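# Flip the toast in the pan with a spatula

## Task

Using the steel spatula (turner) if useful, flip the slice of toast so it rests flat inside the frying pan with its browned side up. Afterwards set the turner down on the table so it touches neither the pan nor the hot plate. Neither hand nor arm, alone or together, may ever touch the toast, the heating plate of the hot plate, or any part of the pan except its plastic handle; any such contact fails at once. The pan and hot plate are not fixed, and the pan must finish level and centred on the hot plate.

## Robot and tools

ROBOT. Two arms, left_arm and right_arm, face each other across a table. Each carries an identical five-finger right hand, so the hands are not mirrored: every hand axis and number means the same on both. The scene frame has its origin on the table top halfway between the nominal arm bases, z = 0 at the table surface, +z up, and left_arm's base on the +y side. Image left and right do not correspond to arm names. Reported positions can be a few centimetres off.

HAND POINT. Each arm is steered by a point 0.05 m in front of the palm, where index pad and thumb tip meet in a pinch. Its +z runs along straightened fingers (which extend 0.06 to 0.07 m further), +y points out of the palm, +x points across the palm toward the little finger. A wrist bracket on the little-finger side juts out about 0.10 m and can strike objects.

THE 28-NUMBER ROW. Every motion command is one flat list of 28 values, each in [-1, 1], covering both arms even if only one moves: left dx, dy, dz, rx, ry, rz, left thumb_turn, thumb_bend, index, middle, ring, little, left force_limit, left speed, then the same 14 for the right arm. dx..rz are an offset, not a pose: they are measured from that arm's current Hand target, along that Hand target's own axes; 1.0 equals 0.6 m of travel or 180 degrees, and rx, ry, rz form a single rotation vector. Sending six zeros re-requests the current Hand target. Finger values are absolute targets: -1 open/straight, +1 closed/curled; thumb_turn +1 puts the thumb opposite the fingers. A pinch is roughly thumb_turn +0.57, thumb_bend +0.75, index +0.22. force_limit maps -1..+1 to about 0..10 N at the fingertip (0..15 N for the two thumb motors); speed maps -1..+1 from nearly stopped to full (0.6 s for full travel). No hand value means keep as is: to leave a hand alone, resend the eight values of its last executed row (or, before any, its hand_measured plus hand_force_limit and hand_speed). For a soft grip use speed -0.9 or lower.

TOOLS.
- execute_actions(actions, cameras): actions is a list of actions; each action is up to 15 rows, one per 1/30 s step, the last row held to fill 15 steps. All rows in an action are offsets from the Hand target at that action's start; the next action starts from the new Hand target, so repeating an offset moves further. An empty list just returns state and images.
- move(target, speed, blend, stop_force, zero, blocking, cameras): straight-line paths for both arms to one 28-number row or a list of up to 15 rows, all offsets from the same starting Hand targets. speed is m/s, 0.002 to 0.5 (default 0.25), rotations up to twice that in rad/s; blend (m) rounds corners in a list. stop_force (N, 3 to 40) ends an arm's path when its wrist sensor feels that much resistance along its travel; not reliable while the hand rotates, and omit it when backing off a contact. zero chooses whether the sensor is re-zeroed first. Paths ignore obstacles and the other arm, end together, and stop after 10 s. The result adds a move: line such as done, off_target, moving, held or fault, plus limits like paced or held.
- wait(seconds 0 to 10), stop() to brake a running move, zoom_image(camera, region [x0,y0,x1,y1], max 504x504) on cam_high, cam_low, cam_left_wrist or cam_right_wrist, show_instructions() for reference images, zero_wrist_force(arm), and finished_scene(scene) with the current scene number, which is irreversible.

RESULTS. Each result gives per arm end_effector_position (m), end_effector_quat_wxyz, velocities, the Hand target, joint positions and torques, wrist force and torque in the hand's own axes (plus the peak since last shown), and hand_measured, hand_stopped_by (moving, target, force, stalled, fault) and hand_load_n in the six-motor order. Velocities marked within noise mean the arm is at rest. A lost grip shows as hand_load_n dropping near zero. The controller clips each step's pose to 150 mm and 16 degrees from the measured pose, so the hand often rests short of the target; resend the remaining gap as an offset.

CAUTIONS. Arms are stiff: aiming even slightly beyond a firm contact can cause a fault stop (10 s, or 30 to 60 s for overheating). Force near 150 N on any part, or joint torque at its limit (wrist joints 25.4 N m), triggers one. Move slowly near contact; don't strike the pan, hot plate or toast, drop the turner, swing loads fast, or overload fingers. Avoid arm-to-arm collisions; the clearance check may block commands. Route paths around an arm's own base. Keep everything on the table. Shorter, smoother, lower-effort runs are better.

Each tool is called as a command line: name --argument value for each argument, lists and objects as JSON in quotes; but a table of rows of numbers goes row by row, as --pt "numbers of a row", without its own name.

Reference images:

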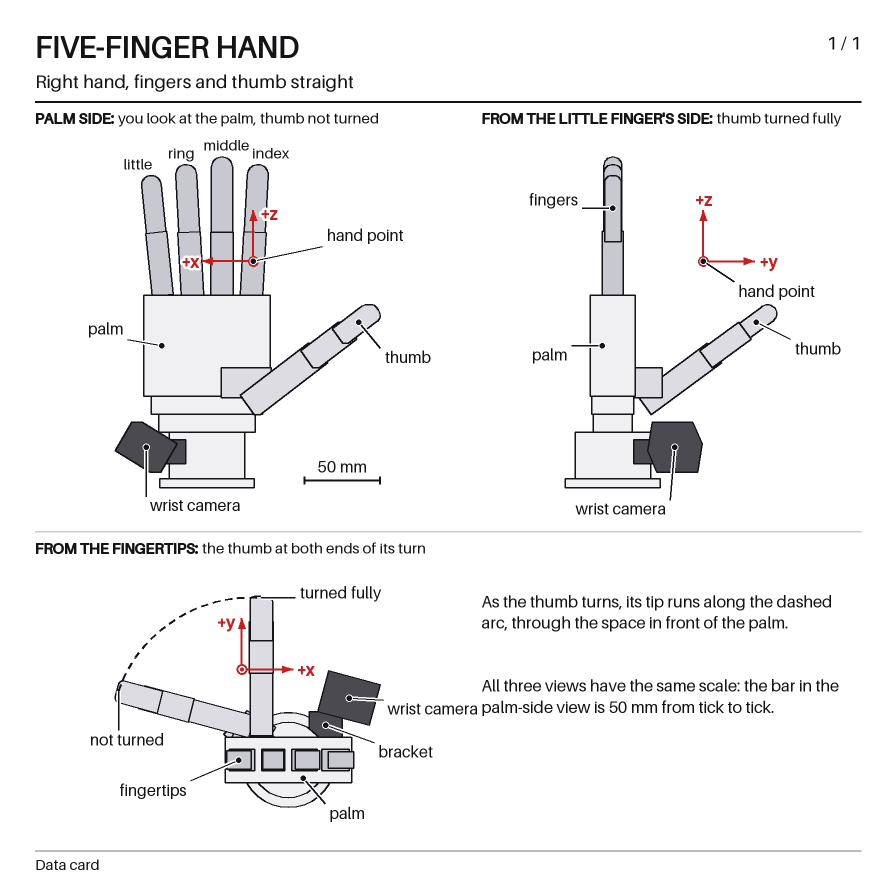

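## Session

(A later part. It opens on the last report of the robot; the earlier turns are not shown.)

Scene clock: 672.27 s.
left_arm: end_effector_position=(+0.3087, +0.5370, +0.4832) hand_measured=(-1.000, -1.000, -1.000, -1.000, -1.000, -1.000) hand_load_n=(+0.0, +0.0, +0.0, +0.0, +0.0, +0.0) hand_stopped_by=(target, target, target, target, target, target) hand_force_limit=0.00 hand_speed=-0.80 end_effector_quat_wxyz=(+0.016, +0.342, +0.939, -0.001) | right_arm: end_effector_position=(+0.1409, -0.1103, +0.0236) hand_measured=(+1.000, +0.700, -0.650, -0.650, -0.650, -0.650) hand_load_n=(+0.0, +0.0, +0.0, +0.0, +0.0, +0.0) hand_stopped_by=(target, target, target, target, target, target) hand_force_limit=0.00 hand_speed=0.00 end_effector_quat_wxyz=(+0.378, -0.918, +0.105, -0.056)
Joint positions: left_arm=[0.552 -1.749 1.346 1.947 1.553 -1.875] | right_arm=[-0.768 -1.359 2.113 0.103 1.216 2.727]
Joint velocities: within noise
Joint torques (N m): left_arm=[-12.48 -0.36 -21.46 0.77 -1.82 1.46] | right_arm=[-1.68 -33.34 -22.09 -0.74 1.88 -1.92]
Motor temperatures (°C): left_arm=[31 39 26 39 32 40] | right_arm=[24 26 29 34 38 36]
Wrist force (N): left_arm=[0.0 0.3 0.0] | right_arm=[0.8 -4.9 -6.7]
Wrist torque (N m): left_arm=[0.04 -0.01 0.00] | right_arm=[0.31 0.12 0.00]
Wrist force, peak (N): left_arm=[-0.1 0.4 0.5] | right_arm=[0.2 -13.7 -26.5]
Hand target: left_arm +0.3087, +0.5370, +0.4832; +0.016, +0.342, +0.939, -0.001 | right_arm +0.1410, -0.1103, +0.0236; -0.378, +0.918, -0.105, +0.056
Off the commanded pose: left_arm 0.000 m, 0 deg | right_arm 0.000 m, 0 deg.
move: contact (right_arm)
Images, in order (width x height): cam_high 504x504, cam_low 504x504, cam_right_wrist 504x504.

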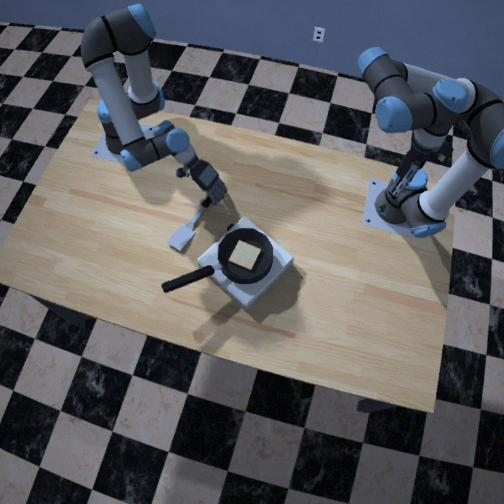

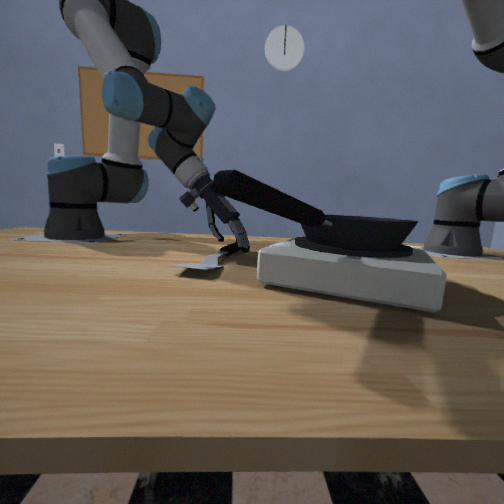

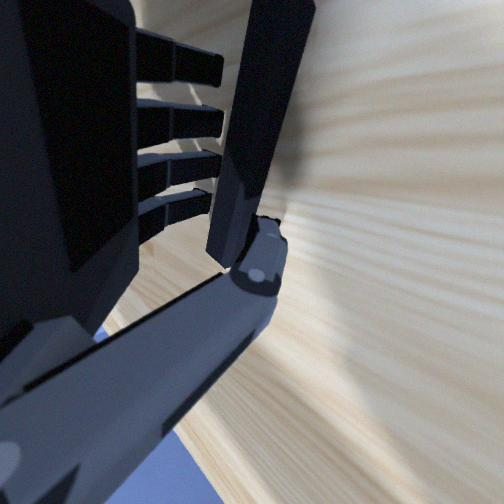

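move --target '[0,0,0,0,0,0,-1,-1,-1,-1,-1,-1,0,-0.8,0,-0.0035,-0.0035,0,0,0,1,0.7,0.3,0.3,0.3,0.3,-0.4,-0.7]' --speed 0.05 --cameras '["cam_right_wrist","cam_low"]'

zoom_image --camera "cam_low" --region '[160, 180, 280, 300]'

Scene clock: 687.37 s.
left_arm: end_effector_position=(+0.3087, +0.5370, +0.4832) hand_measured=(-1.000, -1.000, -1.000, -1.000, -1.000, -1.000) hand_load_n=(+0.0, +0.0, +0.0, +0.0, +0.0, +0.0) hand_stopped_by=(target, target, target, target, target, target) hand_force_limit=0.00 hand_speed=-0.80 end_effector_quat_wxyz=(+0.016, +0.342, +0.939, -0.001) | right_arm: end_effector_position=(+0.1409, -0.1103, +0.0266) hand_measured=(+1.000, +0.700, +0.280, -0.636, +0.300, +0.300) hand_load_n=(-0.5, +0.5, +3.0, +0.0, +0.0, +0.0) hand_stopped_by=(target, target, force, force, target, target) hand_force_limit=-0.40 hand_speed=-0.70 end_effector_quat_wxyz=(+0.378, -0.918, +0.105, -0.056)
Joint positions: left_arm=[0.552 -1.749 1.346 1.947 1.553 -1.875] | right_arm=[-0.767 -1.364 2.11 0.111 1.216 2.727]
Joint velocities: within noise
Joint torques (N m): left_arm=[-11.63 -1.75 -22.53 0.86 -1.79 1.54] | right_arm=[7.27 -9.72 -5.48 -1.28 1.65 2.71]
Motor temperatures (°C): left_arm=[31 39 26 39 32 40] | right_arm=[24 26 29 34 38 36]
Wrist force (N): left_arm=[0.1 0.2 0.2] | right_arm=[0.4 -1.0 0.6]
Wrist torque (N m): left_arm=[0.02 -0.02 0.01] | right_arm=[-0.07 -0.07 0.07]
Wrist force, peak (N): left_arm=[0.0 0.1 0.7] | right_arm=[1.2 -5.5 -7.1]
Hand target: left_arm +0.3087, +0.5370, +0.4832; +0.016, +0.342, +0.939, -0.001 | right_arm +0.1409, -0.1103, +0.0266; -0.378, +0.918, -0.105, +0.056
Off the commanded pose: left_arm 0.000 m, 0 deg | right_arm 0.000 m, 0 deg.
move: done
Images, in order (width x height): cam_low 504x504, cam_right_wrist 504x504.

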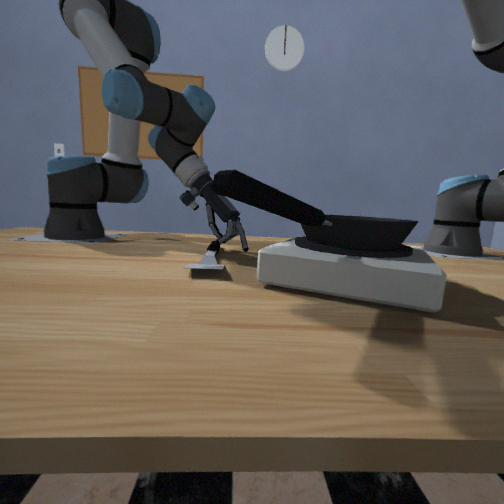

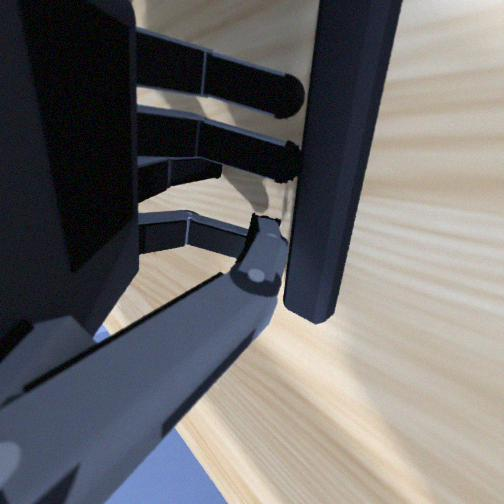

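Scaled by 4.200.

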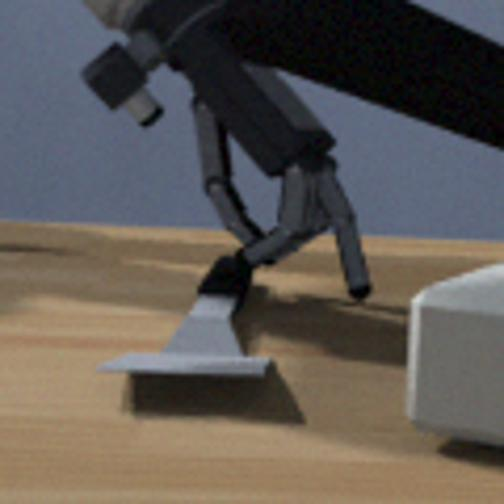

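move --pt "0 0 0 0 0 0 -1 -1 -1 -1 -1 -1 0 -0.8 0 -0.1 -0.1 0 0 0 1 0.4 0.2 0.2 0.2 0.2 0 0" --cameras '["cam_right_wrist","cam_low"]'

zoom_image --camera "cam_right_wrist" --region '[126, 100, 378, 352]'

move --pt "0 0 0 0 0 0 -1 -1 -1 -1 -1 -1 0 -0.8 0 0 0 0 0 0 1 0.55 0.0 0.0 0.0 0.0 0 0" --cameras '["cam_right_wrist","cam_low"]'

zoom_image --camera "cam_right_wrist" --region '[126, 100, 378, 352]'

zoom_image --camera "cam_high" --region '[150, 140, 310, 300]'

Scene clock: 705.70 s.
left_arm: end_effector_position=(+0.3087, +0.5370, +0.4832) hand_measured=(-1.000, -1.000, -1.000, -1.000, -1.000, -1.000) hand_load_n=(+0.0, +0.0, +0.0, +0.0, +0.0, +0.0) hand_stopped_by=(target, target, target, target, target, target) hand_force_limit=0.00 hand_speed=-0.80 end_effector_quat_wxyz=(+0.016, +0.342, +0.939, -0.001) | right_arm: end_effector_position=(+0.1390, -0.1096, +0.1113) hand_measured=(+1.000, +0.400, +0.200, +0.200, +0.200, +0.200) hand_load_n=(+0.0, +0.0, +0.0, +0.0, +0.0, +0.0) hand_stopped_by=(target, target, target, target, target, target) hand_force_limit=0.00 hand_speed=0.00 end_effector_quat_wxyz=(+0.378, -0.918, +0.105, -0.056)
Joint positions: left_arm=[0.552 -1.749 1.346 1.947 1.553 -1.875] | right_arm=[-0.761 -1.497 2 0.352 1.22 2.732]
Joint velocities: within noise
Joint torques (N m): left_arm=[-12.33 -2.01 -22.85 0.85 -1.46 1.69] | right_arm=[-8.32 -23.22 -23.92 3.62 -1.97 -2.56]
Motor temperatures (°C): left_arm=[31 39 26 39 32 40] | right_arm=[24 26 29 34 38 36]
Wrist force (N): left_arm=[0.0 0.1 0.0] | right_arm=[0.4 -1.3 0.5]
Wrist torque (N m): left_arm=[0.02 0.01 -0.01] | right_arm=[-0.11 -0.10 0.07]
Wrist force, peak (N): left_arm=[0.3 0.5 0.3] | right_arm=[0.4 -2.3 -0.5]
Hand target: left_arm +0.3087, +0.5370, +0.4832; +0.016, +0.342, +0.939, -0.001 | right_arm +0.1390, -0.1096, +0.1114; -0.378, +0.918, -0.105, +0.056
Off the commanded pose: left_arm 0.000 m, 0 deg | right_arm 0.000 m, 0 deg.
move: done
Images, in order (width x height): cam_low 504x504, cam_right_wrist 504x504.

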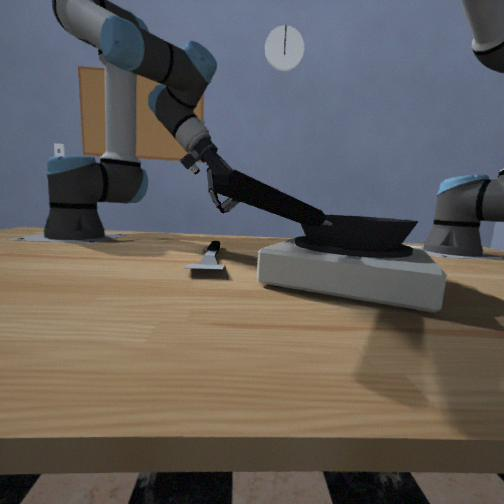

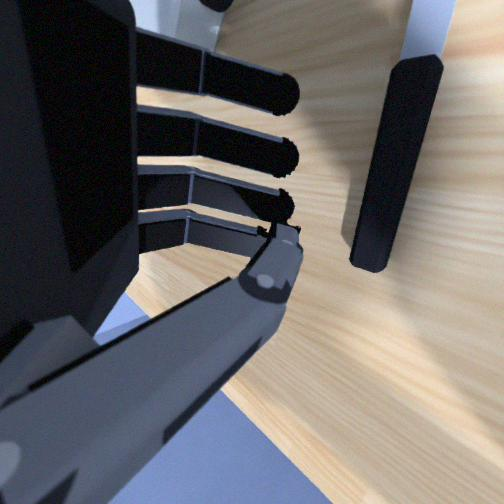

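Scaled by 2.000.

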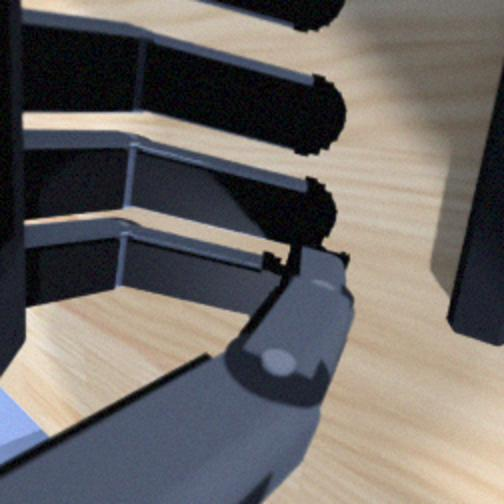

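Scene clock: 706.40 s.
left_arm: end_effector_position=(+0.3087, +0.5370, +0.4832) hand_measured=(-1.000, -1.000, -1.000, -1.000, -1.000, -1.000) hand_load_n=(+0.0, +0.0, +0.0, +0.0, +0.0, +0.5) hand_stopped_by=(target, target, target, target, target, target) hand_force_limit=0.00 hand_speed=-0.80 end_effector_quat_wxyz=(+0.016, +0.342, +0.939, -0.001) | right_arm: end_effector_position=(+0.1390, -0.1096, +0.1114) hand_measured=(+1.000, +0.550, +0.000, +0.000, +0.000, +0.000) hand_load_n=(+0.0, +0.0, +0.0, +0.0, +0.0, +0.0) hand_stopped_by=(target, target, target, target, target, target) hand_force_limit=0.00 hand_speed=0.00 end_effector_quat_wxyz=(+0.378, -0.918, +0.105, -0.056)
Joint positions: left_arm=[0.552 -1.749 1.346 1.947 1.553 -1.875] | right_arm=[-0.762 -1.497 2 0.352 1.22 2.732]
Joint velocities: within noise
Joint torques (N m): left_arm=[-12.17 -1.64 -23.18 0.99 -1.66 1.48] | right_arm=[-7.59 -33.72 -26.34 3.36 -2.39 -2.52]
Motor temperatures (°C): left_arm=[31 39 26 39 32 40] | right_arm=[24 26 29 34 38 36]
Wrist force (N): left_arm=[0.3 -0.3 -0.1] | right_arm=[0.3 -0.9 0.5]
Wrist torque (N m): left_arm=[-0.05 -0.05 0.00] | right_arm=[-0.05 -0.07 0.07]
Wrist force, peak (N): left_arm=[0.2 -0.2 0.5] | right_arm=[0.4 -1.1 1.0]
Hand target: left_arm +0.3087, +0.5370, +0.4832; +0.016, +0.342, +0.939, -0.001 | right_arm +0.1390, -0.1096, +0.1114; -0.378, +0.918, -0.105, +0.056
Off the commanded pose: left_arm 0.000 m, 0 deg | right_arm 0.000 m, 0 deg.
move: done
Images, in order (width x height): cam_low 504x504, cam_right_wrist 504x504.

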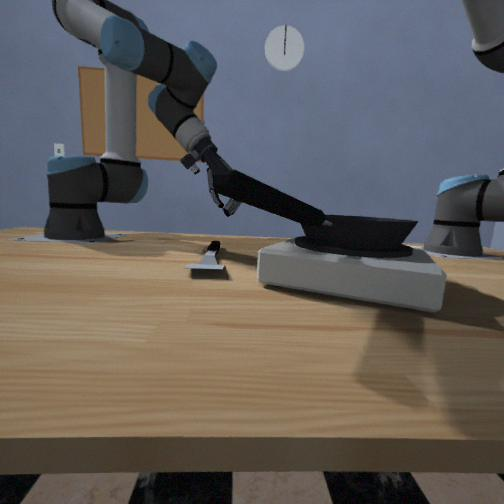

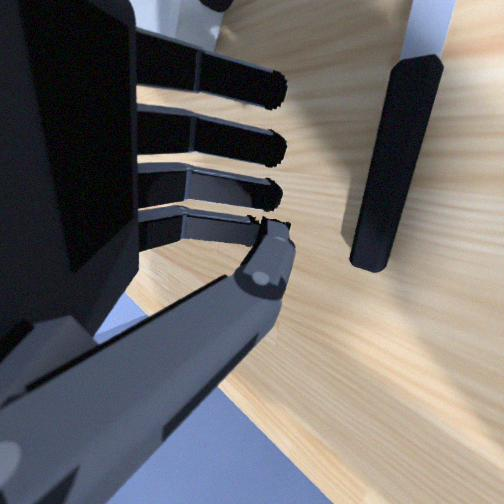

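Scaled by 2.000.

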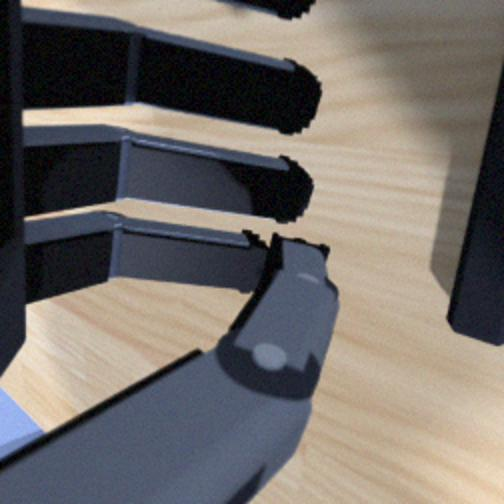

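This scene's latest camera images include none from cam_high. They are from: cam_low, cam_right_wrist. cam_high's image comes with the result of a call that names it in "cameras".

move --target '[0,0,0,0,0,0,-1,-1,-1,-1,-1,-1,0,-0.8,0.0393,0.0607,-0.0592,0.0016,-0.0486,-0.0487,1,0.5,-0.35,-0.35,-0.35,-0.35,0,0]' --cameras '[]'

move --target '[0,0,0,0,0,0,-1,-1,-1,-1,-1,-1,0,-0.8,0,0,0,0.15,0,0,1,0.5,-0.35,-0.35,-0.35,-0.35,0,0]'

zoom_image --camera "cam_low" --region '[160, 170, 290, 300]'

Scene clock: 767.30 s.
left_arm: end_effector_position=(+0.3087, +0.5370, +0.4832) hand_measured=(-1.000, -1.000, -1.000, -1.000, -1.000, -1.000) hand_load_n=(+0.0, +0.0, +0.0, +0.0, +0.0, +0.0) hand_stopped_by=(target, target, target, target, target, target) hand_force_limit=0.00 hand_speed=-0.80 end_effector_quat_wxyz=(+0.016, +0.342, +0.939, -0.001) | right_arm: end_effector_position=(+0.1501, -0.1646, +0.1114) hand_measured=(+1.000, +0.500, -0.350, -0.350, -0.350, -0.350) hand_load_n=(+0.0, +0.0, +0.0, +0.0, +0.0, +0.0) hand_stopped_by=(target, target, target, target, target, target) hand_force_limit=0.00 hand_speed=0.00 end_effector_quat_wxyz=(-0.381, +0.924, -0.005, +0.014) end_effector_velocity=(+0.001, +0.000, +0.000) end_effector_angular_velocity=(+0.001, -0.004, +0.004)
Joint positions: left_arm=[0.552 -1.749 1.346 1.947 1.553 -1.875] | right_arm=[-0.998 -1.526 2.079 0.501 0.954 2.316]
Joint velocities: left_arm=[within noise] | right_arm=[-0.002 0.001 0 0 -0.002 -0.008]
Joint torques (N m): left_arm=[-12.88 -2.31 -24.49 0.79 -1.64 1.61] | right_arm=[-6.3 -27.22 -22.62 2.91 -2.81 -2.4]
Motor temperatures (°C): left_arm=[31 39 26 39 32 40] | right_arm=[24 26 29 34 38 35]
Wrist force (N): left_arm=[0.0 0.0 0.3] | right_arm=[0.4 -1.0 0.5]
Wrist torque (N m): left_arm=[-0.01 -0.01 -0.01] | right_arm=[-0.08 -0.09 0.06]
Wrist force, peak (N): left_arm=[0.2 -0.1 0.6] | right_arm=[-0.2 -1.4 1.4]
Hand target: left_arm +0.3087, +0.5370, +0.4832; +0.016, +0.342, +0.939, -0.001 | right_arm +0.1500, -0.1646, +0.1115; -0.381, +0.924, -0.005, +0.014
Off the commanded pose: left_arm 0.000 m, 0 deg | right_arm 0.000 m, 0 deg.
move: done
No camera images: "cameras" was empty.

Scene clock: 768.77 s.
left_arm: end_effector_position=(+0.3087, +0.5370, +0.4832) hand_measured=(-1.000, -1.000, -1.000, -1.000, -1.000, -1.000) hand_load_n=(+0.0, +0.0, +0.0, +0.0, +0.0, +0.0) hand_stopped_by=(target, target, target, target, target, target) hand_force_limit=0.00 hand_speed=-0.80 end_effector_quat_wxyz=(+0.016, +0.342, +0.939, -0.001) | right_arm: end_effector_position=(+0.1500, -0.1646, +0.1115) hand_measured=(+1.000, +0.500, -0.350, -0.350, -0.350, -0.350) hand_load_n=(+0.0, +0.0, +0.0, +0.0, +0.0, +0.0) hand_stopped_by=(target, target, target, target, target, target) hand_force_limit=0.00 hand_speed=0.00 end_effector_quat_wxyz=(-0.587, +0.810, -0.002, +0.015)
Joint positions: left_arm=[0.552 -1.749 1.346 1.947 1.553 -1.875] | right_arm=[-1.349 -1.587 2.387 0.139 0.396 2.217]
Joint velocities: within noise
Joint torques (N m): left_arm=[-12.34 -0.7 -23.99 0.79 -1.56 1.81] | right_arm=[-7.45 -25.72 -10.41 -0.3 -2.82 2.51]
Motor temperatures (°C): left_arm=[31 39 26 39 32 40] | right_arm=[24 26 29 34 38 35]
Wrist force (N): left_arm=[0.1 0.0 -0.1] | right_arm=[0.3 -1.7 1.5]
Wrist torque (N m): left_arm=[0.00 -0.01 -0.01] | right_arm=[-0.22 -0.06 0.08]
Wrist force, peak (N): left_arm=[0.2 0.4 0.4] | right_arm=[0.3 -1.6 1.6]
Hand target: left_arm +0.3087, +0.5370, +0.4832; +0.016, +0.342, +0.939, -0.001 | right_arm +0.1500, -0.1646, +0.1115; -0.587, +0.810, -0.002, +0.015
Off the commanded pose: left_arm 0.000 m, 0 deg | right_arm 0.000 m, 0 deg.
move: done

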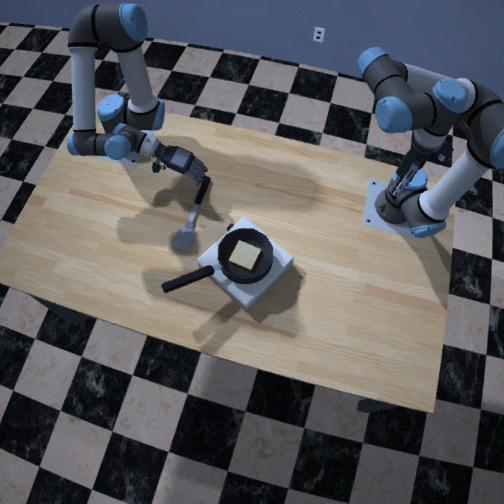

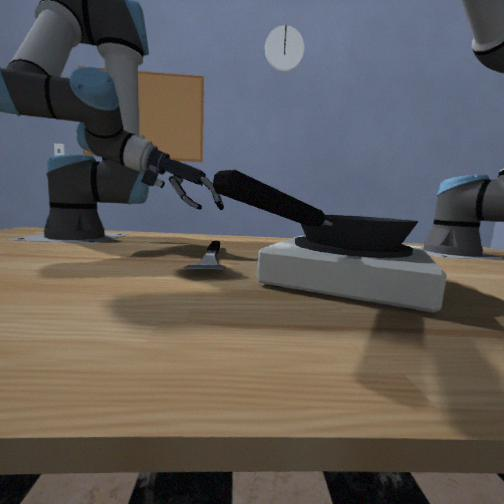

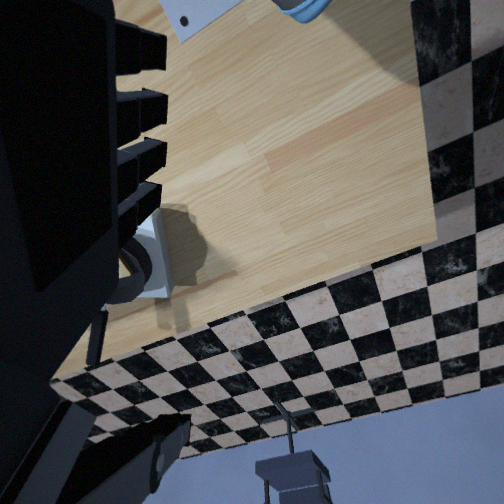

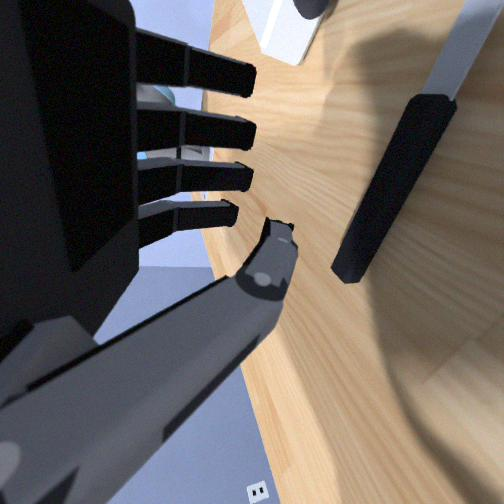

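Scaled by 3.877.

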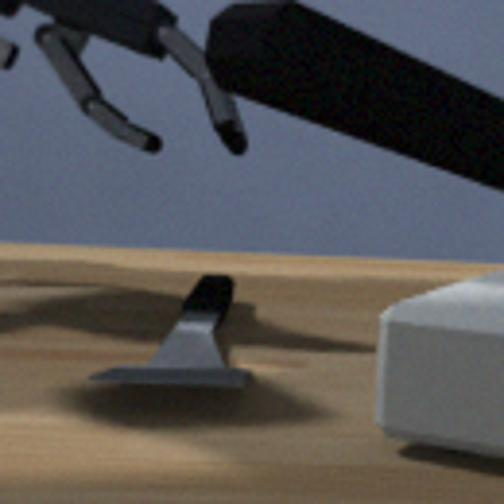

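move --target '[0,0,0,0,0,0,-1,-1,-1,-1,-1,-1,0,-0.8,-0.003,0.1347,0.0442,0,0,0,1,0.5,-0.35,-0.35,-0.35,-0.35,0,0]' --speed 0.08 --stop_force 6 --cameras '["cam_right_wrist","cam_low"]'

zoom_image --camera "cam_low" --region '[140, 180, 260, 300]'

Scene clock: 785.20 s.
left_arm: end_effector_position=(+0.3087, +0.5370, +0.4832) hand_measured=(-1.000, -1.000, -1.000, -1.000, -1.000, -1.000) hand_load_n=(+0.0, +0.0, +0.0, +0.0, +0.0, +0.0) hand_stopped_by=(target, target, target, target, target, target) hand_force_limit=0.00 hand_speed=-0.80 end_effector_quat_wxyz=(+0.016, +0.342, +0.939, -0.001) | right_arm: end_effector_position=(+0.1502, -0.1645, +0.0264) hand_measured=(+1.000, +0.500, -0.350, -0.350, -0.350, -0.350) hand_load_n=(+0.0, +0.0, +0.0, +0.0, +0.0, +0.0) hand_stopped_by=(target, target, target, target, target, target) hand_force_limit=0.00 hand_speed=0.00 end_effector_quat_wxyz=(-0.587, +0.810, -0.002, +0.015)
Joint positions: left_arm=[0.552 -1.749 1.346 1.947 1.553 -1.875] | right_arm=[-1.349 -1.335 2.465 -0.191 0.396 2.217]
Joint velocities: within noise
Joint torques (N m): left_arm=[-11.78 -0.91 -23.94 0.68 -1.89 1.48] | right_arm=[-6.89 -3.93 -16.99 -0.78 -0.74 -2.54]
Motor temperatures (°C): left_arm=[31 39 26 39 32 39] | right_arm=[24 26 29 34 38 35]
Wrist force (N): left_arm=[-0.3 -0.3 0.2] | right_arm=[0.4 -1.6 1.6]
Wrist torque (N m): left_arm=[-0.05 0.04 -0.03] | right_arm=[-0.19 -0.06 0.10]
Wrist force, peak (N): left_arm=[0.4 -0.1 0.6] | right_arm=[0.1 -2.1 1.3]
Hand target: left_arm +0.3087, +0.5370, +0.4832; +0.016, +0.342, +0.939, -0.001 | right_arm +0.1502, -0.1645, +0.0264; -0.587, +0.810, -0.002, +0.015
Off the commanded pose: left_arm 0.000 m, 0 deg | right_arm 0.000 m, 0 deg.
move: done
Images, in order (width x height): cam_low 504x504, cam_right_wrist 504x504.

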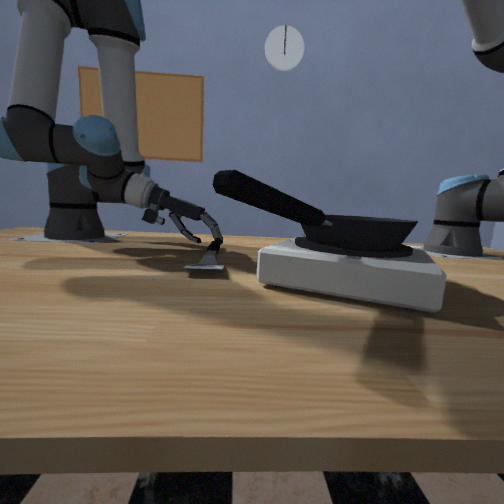

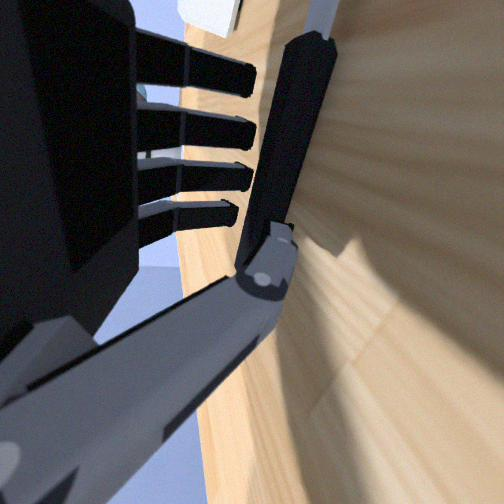

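Scaled by 4.200.

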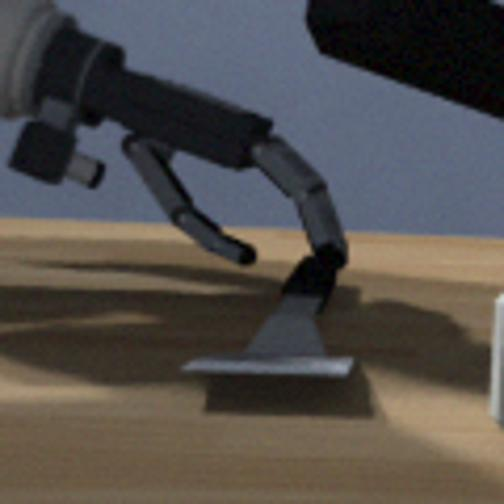

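move --pt "0 0 0 0 0 0 -1 -1 -1 -1 -1 -1 0 -0.8 0 -0.0317 -0.0104 0 0 0 1 0.5 -0.65 -0.65 -0.65 -0.65 0 0" --pt "0 0 0 0 0 0 -1 -1 -1 -1 -1 -1 0 -0.8 0 -0.0354 0.0007 0 0 0 1 0.5 -0.65 -0.65 -0.65 -0.65 0 0" --pt "0 0 0 0 0 0 -1 -1 -1 -1 -1 -1 0 -0.8 0 -0.0037 0.0111 0 0 0 1 0.5 -0.65 -0.65 -0.65 -0.65 0 0" --speed 0.08 --stop_force 6 --cameras '["cam_right_wrist","cam_low"]'

zoom_image --camera "cam_low" --region '[140, 180, 260, 300]'

Scene clock: 805.50 s.
left_arm: end_effector_position=(+0.3087, +0.5370, +0.4832) hand_measured=(-1.000, -1.000, -1.000, -1.000, -1.000, -1.000) hand_load_n=(+0.0, +0.0, +0.0, +0.0, +0.0, +0.0) hand_stopped_by=(target, target, target, target, target, target) hand_force_limit=0.00 hand_speed=-0.80 end_effector_quat_wxyz=(+0.016, +0.342, +0.939, -0.001) | right_arm: end_effector_position=(+0.1503, -0.1575, +0.0264) hand_measured=(+1.000, +0.500, -0.650, -0.650, -0.650, -0.650) hand_load_n=(+0.0, +0.0, +0.0, +0.0, +0.0, +0.0) hand_stopped_by=(target, target, target, target, target, target) hand_force_limit=0.00 hand_speed=0.00 end_effector_quat_wxyz=(-0.587, +0.810, -0.002, +0.015)
Joint positions: left_arm=[0.552 -1.749 1.346 1.947 1.553 -1.875] | right_arm=[-1.313 -1.348 2.456 -0.234 0.418 2.289]
Joint velocities: within noise
Joint torques (N m): left_arm=[-12.97 -1.4 -23.96 0.64 -1.68 1.54] | right_arm=[7.19 -4.23 -17.31 -0.98 0.91 -2.29]
Motor temperatures (°C): left_arm=[31 39 26 39 32 39] | right_arm=[24 26 29 34 38 35]
Wrist force (N): left_arm=[0.2 -0.2 0.6] | right_arm=[0.2 -1.6 1.3]
Wrist torque (N m): left_arm=[-0.06 -0.04 0.00] | right_arm=[-0.18 -0.03 0.08]
Wrist force, peak (N): left_arm=[0.3 -0.2 0.6] | right_arm=[0.3 -2.2 1.9]
Hand target: left_arm +0.3087, +0.5370, +0.4832; +0.016, +0.342, +0.939, -0.001 | right_arm +0.1503, -0.1575, +0.0264; -0.587, +0.810, -0.002, +0.015
Off the commanded pose: left_arm 0.000 m, 0 deg | right_arm 0.000 m, 0 deg.
move: done
Images, in order (width x height): cam_low 504x504, cam_right_wrist 504x504.

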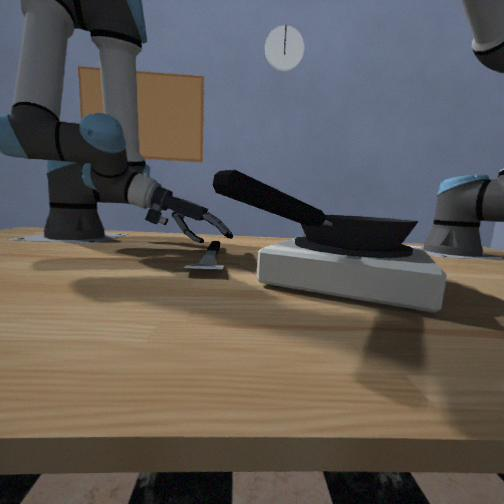

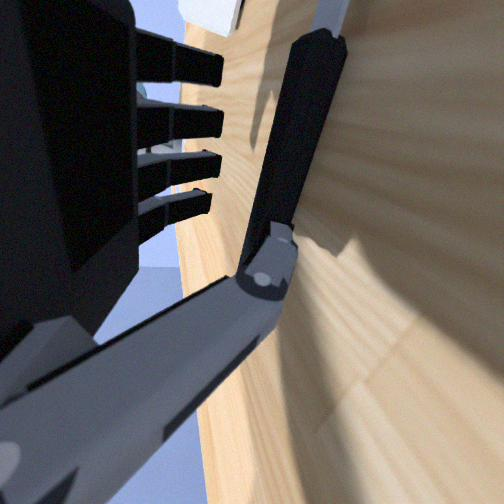

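Scaled by 4.200.

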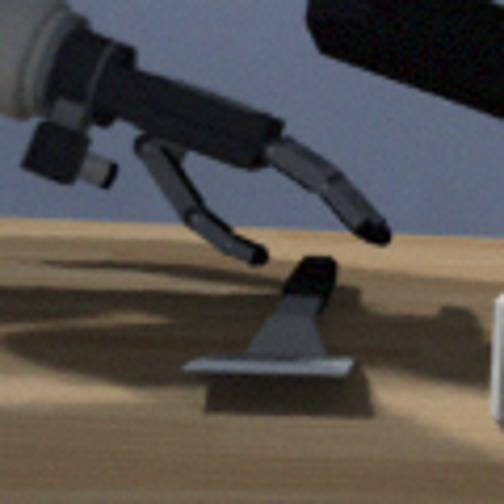

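move --target '[0,0,0,0,0,0,-1,-1,-1,-1,-1,-1,0,-0.8,0,-0.0031,0.0095,0,0,0,1,0.5,-0.65,-0.65,-0.65,-0.65,0,0]' --speed 0.08 --stop_force 6 --cameras '[]'

move --target '[0,0,0,0,0,0,-1,-1,-1,-1,-1,-1,0,-0.8,0,0,0,0,0,0,1,0.5,-0.2,-0.2,-0.2,-0.2,-0.4,-0.7]' --cameras '["cam_right_wrist","cam_low"]'

zoom_image --camera "cam_low" --region '[140, 180, 260, 300]'

Scene clock: 819.83 s.
left_arm: end_effector_position=(+0.3087, +0.5370, +0.4832) hand_measured=(-1.000, -1.000, -1.000, -1.000, -1.000, -1.000) hand_load_n=(+0.0, +0.0, +0.0, +0.0, +0.0, +0.0) hand_stopped_by=(target, target, target, target, target, target) hand_force_limit=0.00 hand_speed=-0.80 end_effector_quat_wxyz=(+0.016, +0.342, +0.939, -0.001) | right_arm: end_effector_position=(+0.1505, -0.1515, +0.0265) hand_measured=(+1.000, +0.500, -0.650, -0.650, -0.650, -0.650) hand_load_n=(+0.0, +0.0, +0.0, +0.0, +0.0, +0.0) hand_stopped_by=(target, target, target, target, target, target) hand_force_limit=0.00 hand_speed=0.00 end_effector_quat_wxyz=(-0.587, +0.810, -0.002, +0.015)
Joint positions: left_arm=[0.552 -1.749 1.346 1.947 1.553 -1.875] | right_arm=[-1.284 -1.356 2.447 -0.266 0.437 2.342]
Joint velocities: within noise
Joint torques (N m): left_arm=[-12.83 -1.57 -22.74 0.87 -1.63 1.4] | right_arm=[-7.73 -6.74 0.41 3.89 -3.1 -2.5]
Motor temperatures (°C): left_arm=[31 39 26 39 32 39] | right_arm=[24 26 29 34 38 35]
Wrist force (N): left_arm=[0.2 0.1 0.1] | right_arm=[0.5 -1.5 1.5]
Wrist torque (N m): left_arm=[0.01 -0.03 0.01] | right_arm=[-0.20 -0.08 0.11]
Wrist force, peak (N): left_arm=[-0.3 -0.2 0.4] | right_arm=[0.7 -1.7 1.9]
Hand target: left_arm +0.3087, +0.5370, +0.4832; +0.016, +0.342, +0.939, -0.001 | right_arm +0.1504, -0.1515, +0.0264; -0.587, +0.810, -0.002, +0.015
Off the commanded pose: left_arm 0.000 m, 0 deg | right_arm 0.000 m, 0 deg.
move: done
No camera images: "cameras" was empty.

Scene clock: 821.00 s.
left_arm: end_effector_position=(+0.3087, +0.5370, +0.4832) hand_measured=(-1.000, -1.000, -1.000, -1.000, -1.000, -1.000) hand_load_n=(+0.0, +0.0, +0.0, +0.0, +0.0, +0.0) hand_stopped_by=(target, target, target, target, target, target) hand_force_limit=0.00 hand_speed=-0.80 end_effector_quat_wxyz=(+0.016, +0.342, +0.939, -0.001) | right_arm: end_effector_position=(+0.1504, -0.1515, +0.0264) hand_measured=(+1.000, +0.500, -0.200, -0.200, -0.200, -0.200) hand_load_n=(+0.0, +0.0, +0.0, +0.0, +0.0, +0.0) hand_stopped_by=(target, target, target, target, target, target) hand_force_limit=-0.40 hand_speed=-0.70 end_effector_quat_wxyz=(-0.587, +0.810, -0.002, +0.015)
Joint positions: left_arm=[0.552 -1.749 1.346 1.947 1.553 -1.875] | right_arm=[-1.284 -1.356 2.447 -0.266 0.437 2.342]
Joint velocities: within noise
Joint torques (N m): left_arm=[-12.12 -1.62 -24.59 1.02 -1.59 1.62] | right_arm=[-7.49 -4.35 -1.31 3.48 -1.97 -2.43]
Motor temperatures (°C): left_arm=[31 39 26 39 32 39] | right_arm=[24 26 29 34 38 35]
Wrist force (N): left_arm=[0.1 0.1 0.1] | right_arm=[0.7 -1.6 1.6]
Wrist torque (N m): left_arm=[0.01 -0.02 0.00] | right_arm=[-0.19 -0.12 0.13]
Wrist force, peak (N): left_arm=[-0.2 0.1 0.5] | right_arm=[0.7 -1.6 1.8]
Hand target: left_arm +0.3087, +0.5370, +0.4832; +0.016, +0.342, +0.939, -0.001 | right_arm +0.1504, -0.1515, +0.0264; -0.587, +0.810, -0.002, +0.015
Off the commanded pose: left_arm 0.000 m, 0 deg | right_arm 0.000 m, 0 deg.
move: done
Images, in order (width x height): cam_low 504x504, cam_right_wrist 504x504.

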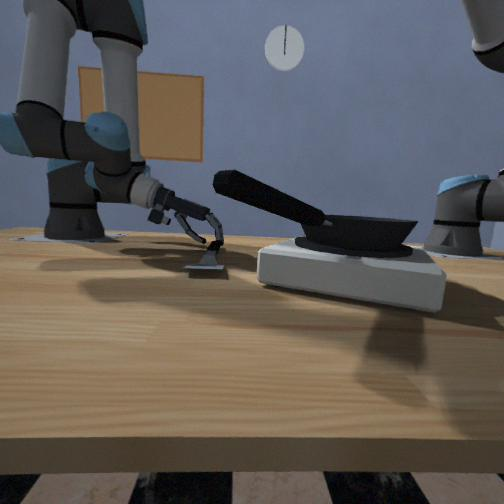

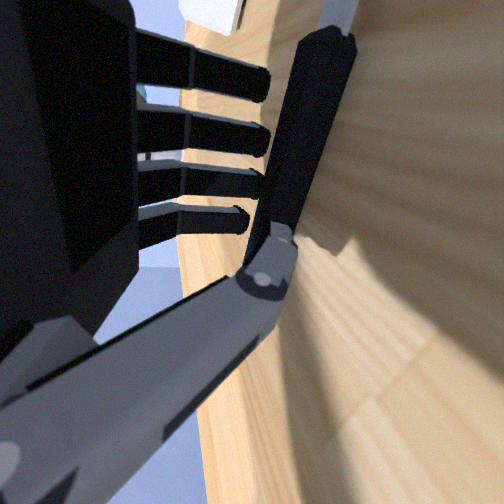

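Scaled by 4.200.

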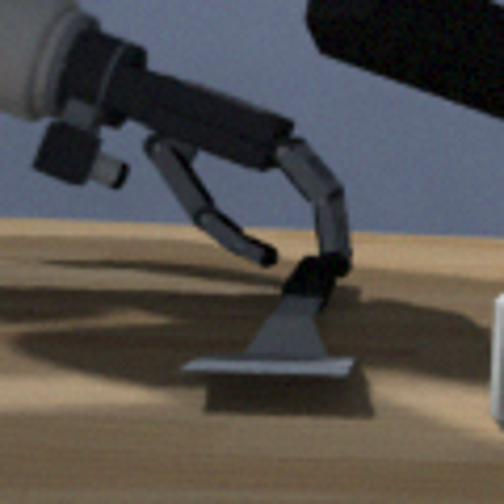

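move --target '[0,0,0,0,0,0,-1,-1,-1,-1,-1,-1,0,-0.8,0,0,0,0,0,0,1,0.5,0.15,0.15,0.15,0.15,-0.4,-0.7]' --cameras '["cam_right_wrist","cam_low"]'

zoom_image --camera "cam_low" --region '[140, 180, 260, 300]'

Scene clock: 827.47 s.
left_arm: end_effector_position=(+0.3087, +0.5370, +0.4832) hand_measured=(-1.000, -1.000, -1.000, -1.000, -1.000, -1.000) hand_load_n=(+0.0, +0.0, +0.0, +0.0, +0.0, +0.0) hand_stopped_by=(target, target, target, target, target, target) hand_force_limit=0.00 hand_speed=-0.80 end_effector_quat_wxyz=(+0.016, +0.342, +0.939, -0.001) | right_arm: end_effector_position=(+0.1504, -0.1515, +0.0264) hand_measured=(+1.000, +0.498, +0.064, -0.020, -0.002, +0.150) hand_load_n=(+0.0, +3.0, +5.5, +5.0, +2.5, +0.0) hand_stopped_by=(target, target, force, force, force, target) hand_force_limit=-0.40 hand_speed=-0.70 end_effector_quat_wxyz=(-0.587, +0.810, -0.002, +0.015)
Joint positions: left_arm=[0.552 -1.749 1.346 1.947 1.553 -1.875] | right_arm=[-1.284 -1.356 2.447 -0.266 0.437 2.342]
Joint velocities: within noise
Joint torques (N m): left_arm=[-12.56 -1.97 -24.68 1.07 -1.5 1.44] | right_arm=[-6.81 -4.66 -6.26 2.18 0.73 -2.25]
Motor temperatures (°C): left_arm=[31 39 26 39 32 39] | right_arm=[24 26 29 34 38 35]
Wrist force (N): left_arm=[0.0 0.2 0.3] | right_arm=[1.7 -9.3 1.5]
Wrist torque (N m): left_arm=[0.01 -0.01 -0.01] | right_arm=[-0.07 -0.16 -0.02]
Wrist force, peak (N): left_arm=[-0.3 -0.6 -0.1] | right_arm=[1.7 -9.4 1.9]
Hand target: left_arm +0.3087, +0.5370, +0.4832; +0.016, +0.342, +0.939, -0.001 | right_arm +0.1504, -0.1515, +0.0264; -0.587, +0.810, -0.002, +0.015
Off the commanded pose: left_arm 0.000 m, 0 deg | right_arm 0.000 m, 0 deg.
move: done
Images, in order (width x height): cam_low 504x504, cam_right_wrist 504x504.

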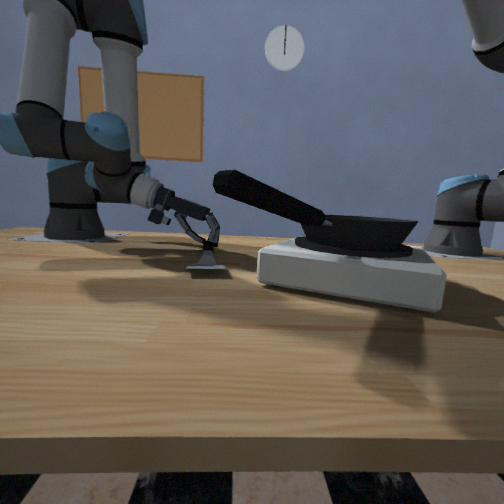

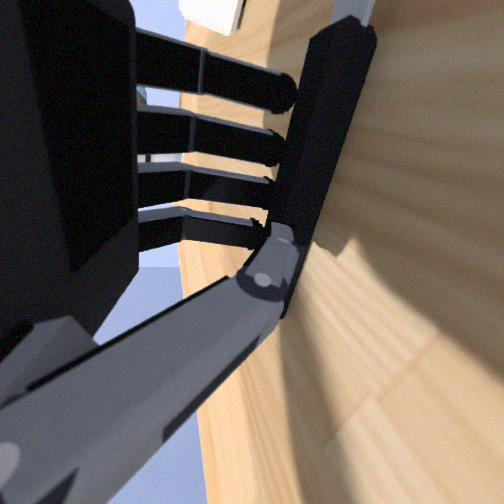

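Scaled by 4.200.

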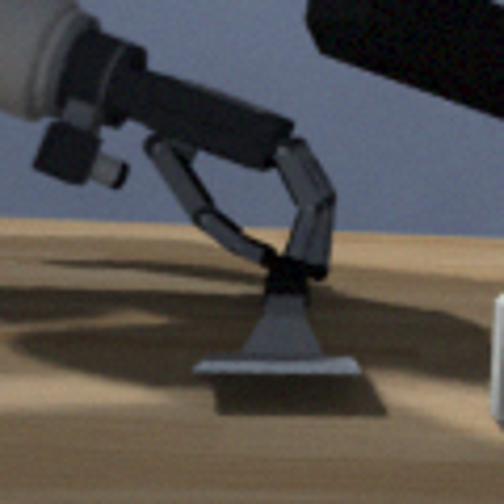

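move --target '[0,0,0,0,0,0,-1,-1,-1,-1,-1,-1,0,-0.8,0,0,0,0,0,0,1,0.7,0.5,0.5,0.5,0.5,0.6,-0.7]' --cameras '["cam_right_wrist","cam_low"]'

zoom_image --camera "cam_low" --region '[140, 180, 260, 300]'

Scene clock: 834.60 s.
left_arm: end_effector_position=(+0.3087, +0.5370, +0.4832) hand_measured=(-1.000, -1.000, -1.000, -1.000, -1.000, -1.000) hand_load_n=(+0.0, +0.0, +0.0, +0.0, +0.0, +0.0) hand_stopped_by=(target, target, target, target, target, target) hand_force_limit=0.00 hand_speed=-0.80 end_effector_quat_wxyz=(+0.016, +0.342, +0.939, -0.001) | right_arm: end_effector_position=(+0.1504, -0.1515, +0.0264) hand_measured=(+1.000, +0.700, +0.076, -0.008, +0.026, +0.500) hand_load_n=(+0.0, +0.0, +0.0, +0.0, +1.5, +0.0) hand_stopped_by=(target, target, force, force, force, target) hand_force_limit=0.60 hand_speed=-0.70 end_effector_quat_wxyz=(-0.587, +0.810, -0.002, +0.015)
Joint positions: left_arm=[0.552 -1.749 1.346 1.947 1.553 -1.875] | right_arm=[-1.284 -1.356 2.447 -0.266 0.437 2.342]
Joint velocities: within noise
Joint torques (N m): left_arm=[-12.69 -2.39 -24.09 0.85 -1.8 1.51] | right_arm=[-5.47 -4.91 -11.17 0.97 1.12 -1.92]
Motor temperatures (°C): left_arm=[31 39 26 39 32 39] | right_arm=[24 26 29 34 38 35]
Wrist force (N): left_arm=[-0.1 -0.1 -0.1] | right_arm=[0.8 -5.0 1.9]
Wrist torque (N m): left_arm=[-0.01 0.02 -0.02] | right_arm=[-0.08 -0.11 -0.05]
Wrist force, peak (N): left_arm=[-0.1 0.3 0.4] | right_arm=[2.8 -14.5 -0.4]
Hand target: left_arm +0.3087, +0.5370, +0.4832; +0.016, +0.342, +0.939, -0.001 | right_arm +0.1504, -0.1515, +0.0264; -0.587, +0.810, -0.002, +0.015
Off the commanded pose: left_arm 0.000 m, 0 deg | right_arm 0.000 m, 0 deg.
move: done
Images, in order (width x height): cam_low 504x504, cam_right_wrist 504x504.

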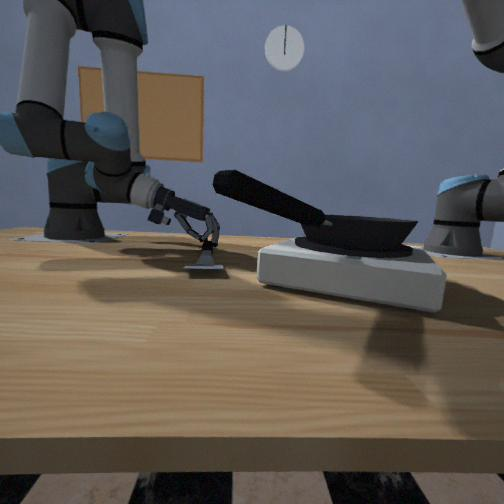

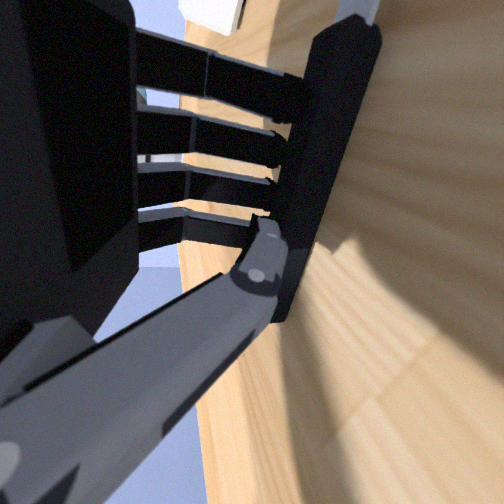

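Scaled by 4.200.

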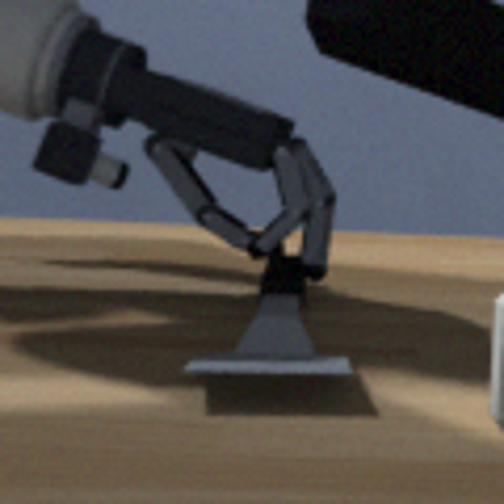

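move --pt "0 0 0 0 0 0 -1 -1 -1 -1 -1 -1 0 -0.8 0 0 0 0 0 0 1 0.7 -0.4 -0.4 -0.4 -0.4 0 0" --cameras '[]'

move --pt "0 0 0 0 0 0 -1 -1 -1 -1 -1 -1 0 -0.8 0 -0.03 -0.01 0 0 0 1 0.3 -0.4 -0.4 -0.4 -0.4 0 0" --pt "0 0 0 0 0 0 -1 -1 -1 -1 -1 -1 0 -0.8 0 0.003 0.001 0 0 0 1 0.3 -0.4 -0.4 -0.4 -0.4 0 0" --speed 0.08 --stop_force 6 --cameras '["cam_right_wrist","cam_low"]'

zoom_image --camera "cam_low" --region '[140, 180, 260, 300]'

Scene clock: 853.03 s.
left_arm: end_effector_position=(+0.3087, +0.5370, +0.4832) hand_measured=(-1.000, -1.000, -1.000, -1.000, -1.000, -1.000) hand_load_n=(+0.0, +0.0, +0.0, +0.0, +0.0, +0.0) hand_stopped_by=(target, target, target, target, target, target) hand_force_limit=0.00 hand_speed=-0.80 end_effector_quat_wxyz=(+0.016, +0.342, +0.939, -0.001) | right_arm: end_effector_position=(+0.1505, -0.1515, +0.0264) hand_measured=(+1.000, +0.700, -0.400, -0.400, -0.400, -0.400) hand_load_n=(+0.0, +0.0, +0.0, +0.0, +0.0, +0.0) hand_stopped_by=(target, target, target, target, target, target) hand_force_limit=0.00 hand_speed=0.00 end_effector_quat_wxyz=(-0.587, +0.810, -0.002, +0.015)
Joint positions: left_arm=[0.552 -1.749 1.346 1.947 1.553 -1.875] | right_arm=[-1.284 -1.356 2.447 -0.266 0.438 2.342]
Joint velocities: within noise
Joint torques (N m): left_arm=[-12.44 -1.55 -23.58 1 -1.52 1.52] | right_arm=[-5.07 -5.48 -16.13 -0.22 -2.82 -1.72]
Motor temperatures (°C): left_arm=[31 39 26 39 32 39] | right_arm=[24 26 29 34 38 35]
Wrist force (N): left_arm=[0.0 0.1 0.3] | right_arm=[0.6 -1.5 1.9]
Wrist torque (N m): left_arm=[0.00 -0.01 0.00] | right_arm=[-0.20 -0.11 0.12]
Wrist force, peak (N): left_arm=[0.0 -0.2 0.7] | right_arm=[0.9 -5.5 1.9]
Hand target: left_arm +0.3087, +0.5370, +0.4832; +0.016, +0.342, +0.939, -0.001 | right_arm +0.1504, -0.1515, +0.0264; -0.587, +0.810, -0.002, +0.015
Off the commanded pose: left_arm 0.000 m, 0 deg | right_arm 0.000 m, 0 deg.
move: done
No camera images: "cameras" was empty.

Scene clock: 854.53 s.
left_arm: end_effector_position=(+0.3087, +0.5370, +0.4832) hand_measured=(-1.000, -1.000, -1.000, -1.000, -1.000, -1.000) hand_load_n=(+0.0, +0.0, +0.0, +0.0, +0.0, +0.0) hand_stopped_by=(target, target, target, target, target, target) hand_force_limit=0.00 hand_speed=-0.80 end_effector_quat_wxyz=(+0.016, +0.342, +0.939, -0.001) | right_arm: end_effector_position=(+0.1503, -0.1518, +0.0291) hand_measured=(+1.000, +0.300, -0.400, -0.400, -0.400, -0.400) hand_load_n=(+0.0, +0.0, +0.0, +0.0, +0.0, +0.0) hand_stopped_by=(target, target, target, target, target, target) hand_force_limit=0.00 hand_speed=0.00 end_effector_quat_wxyz=(-0.587, +0.810, -0.001, +0.015)
Joint positions: left_arm=[0.552 -1.749 1.346 1.947 1.553 -1.875] | right_arm=[-1.285 -1.365 2.446 -0.254 0.437 2.339]
Joint velocities: within noise
Joint torques (N m): left_arm=[-11.85 -1.01 -22.35 0.9 -1.44 1.63] | right_arm=[-6.05 -3.76 -13.43 0.32 -2.82 -2.52]
Motor temperatures (°C): left_arm=[31 39 26 39 32 39] | right_arm=[24 26 29 34 38 35]
Wrist force (N): left_arm=[0.1 -0.1 0.4] | right_arm=[0.4 -1.4 1.8]
Wrist torque (N m): left_arm=[-0.04 -0.02 0.00] | right_arm=[-0.18 -0.09 0.10]
Wrist force, peak (N): left_arm=[-0.2 0.0 0.6] | right_arm=[-0.2 -29.7 -19.5]
Hand target: left_arm +0.3087, +0.5370, +0.4832; +0.016, +0.342, +0.939, -0.001 | right_arm +0.1503, -0.1518, +0.0291; -0.587, +0.810, -0.001, +0.015 (not the last commanded pose)
Off the commanded pose: left_arm 0.000 m, 0 deg | right_arm 0.005 m, 0 deg.
move: contact (right_arm); path passed 1 of 2 targets
Images, in order (width x height): cam_low 504x504, cam_right_wrist 504x504.

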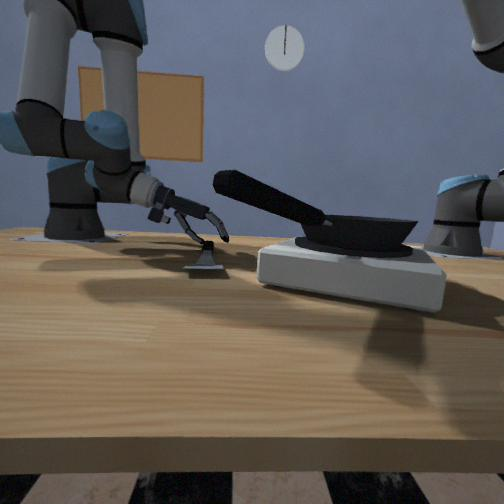

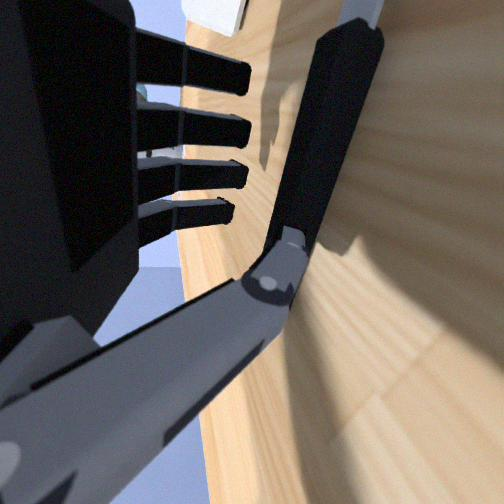

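Scaled by 4.200.

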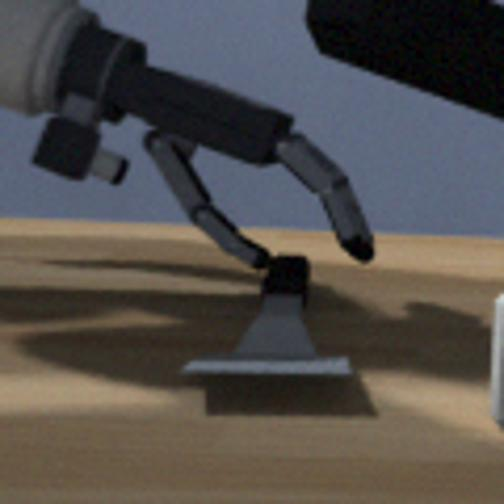

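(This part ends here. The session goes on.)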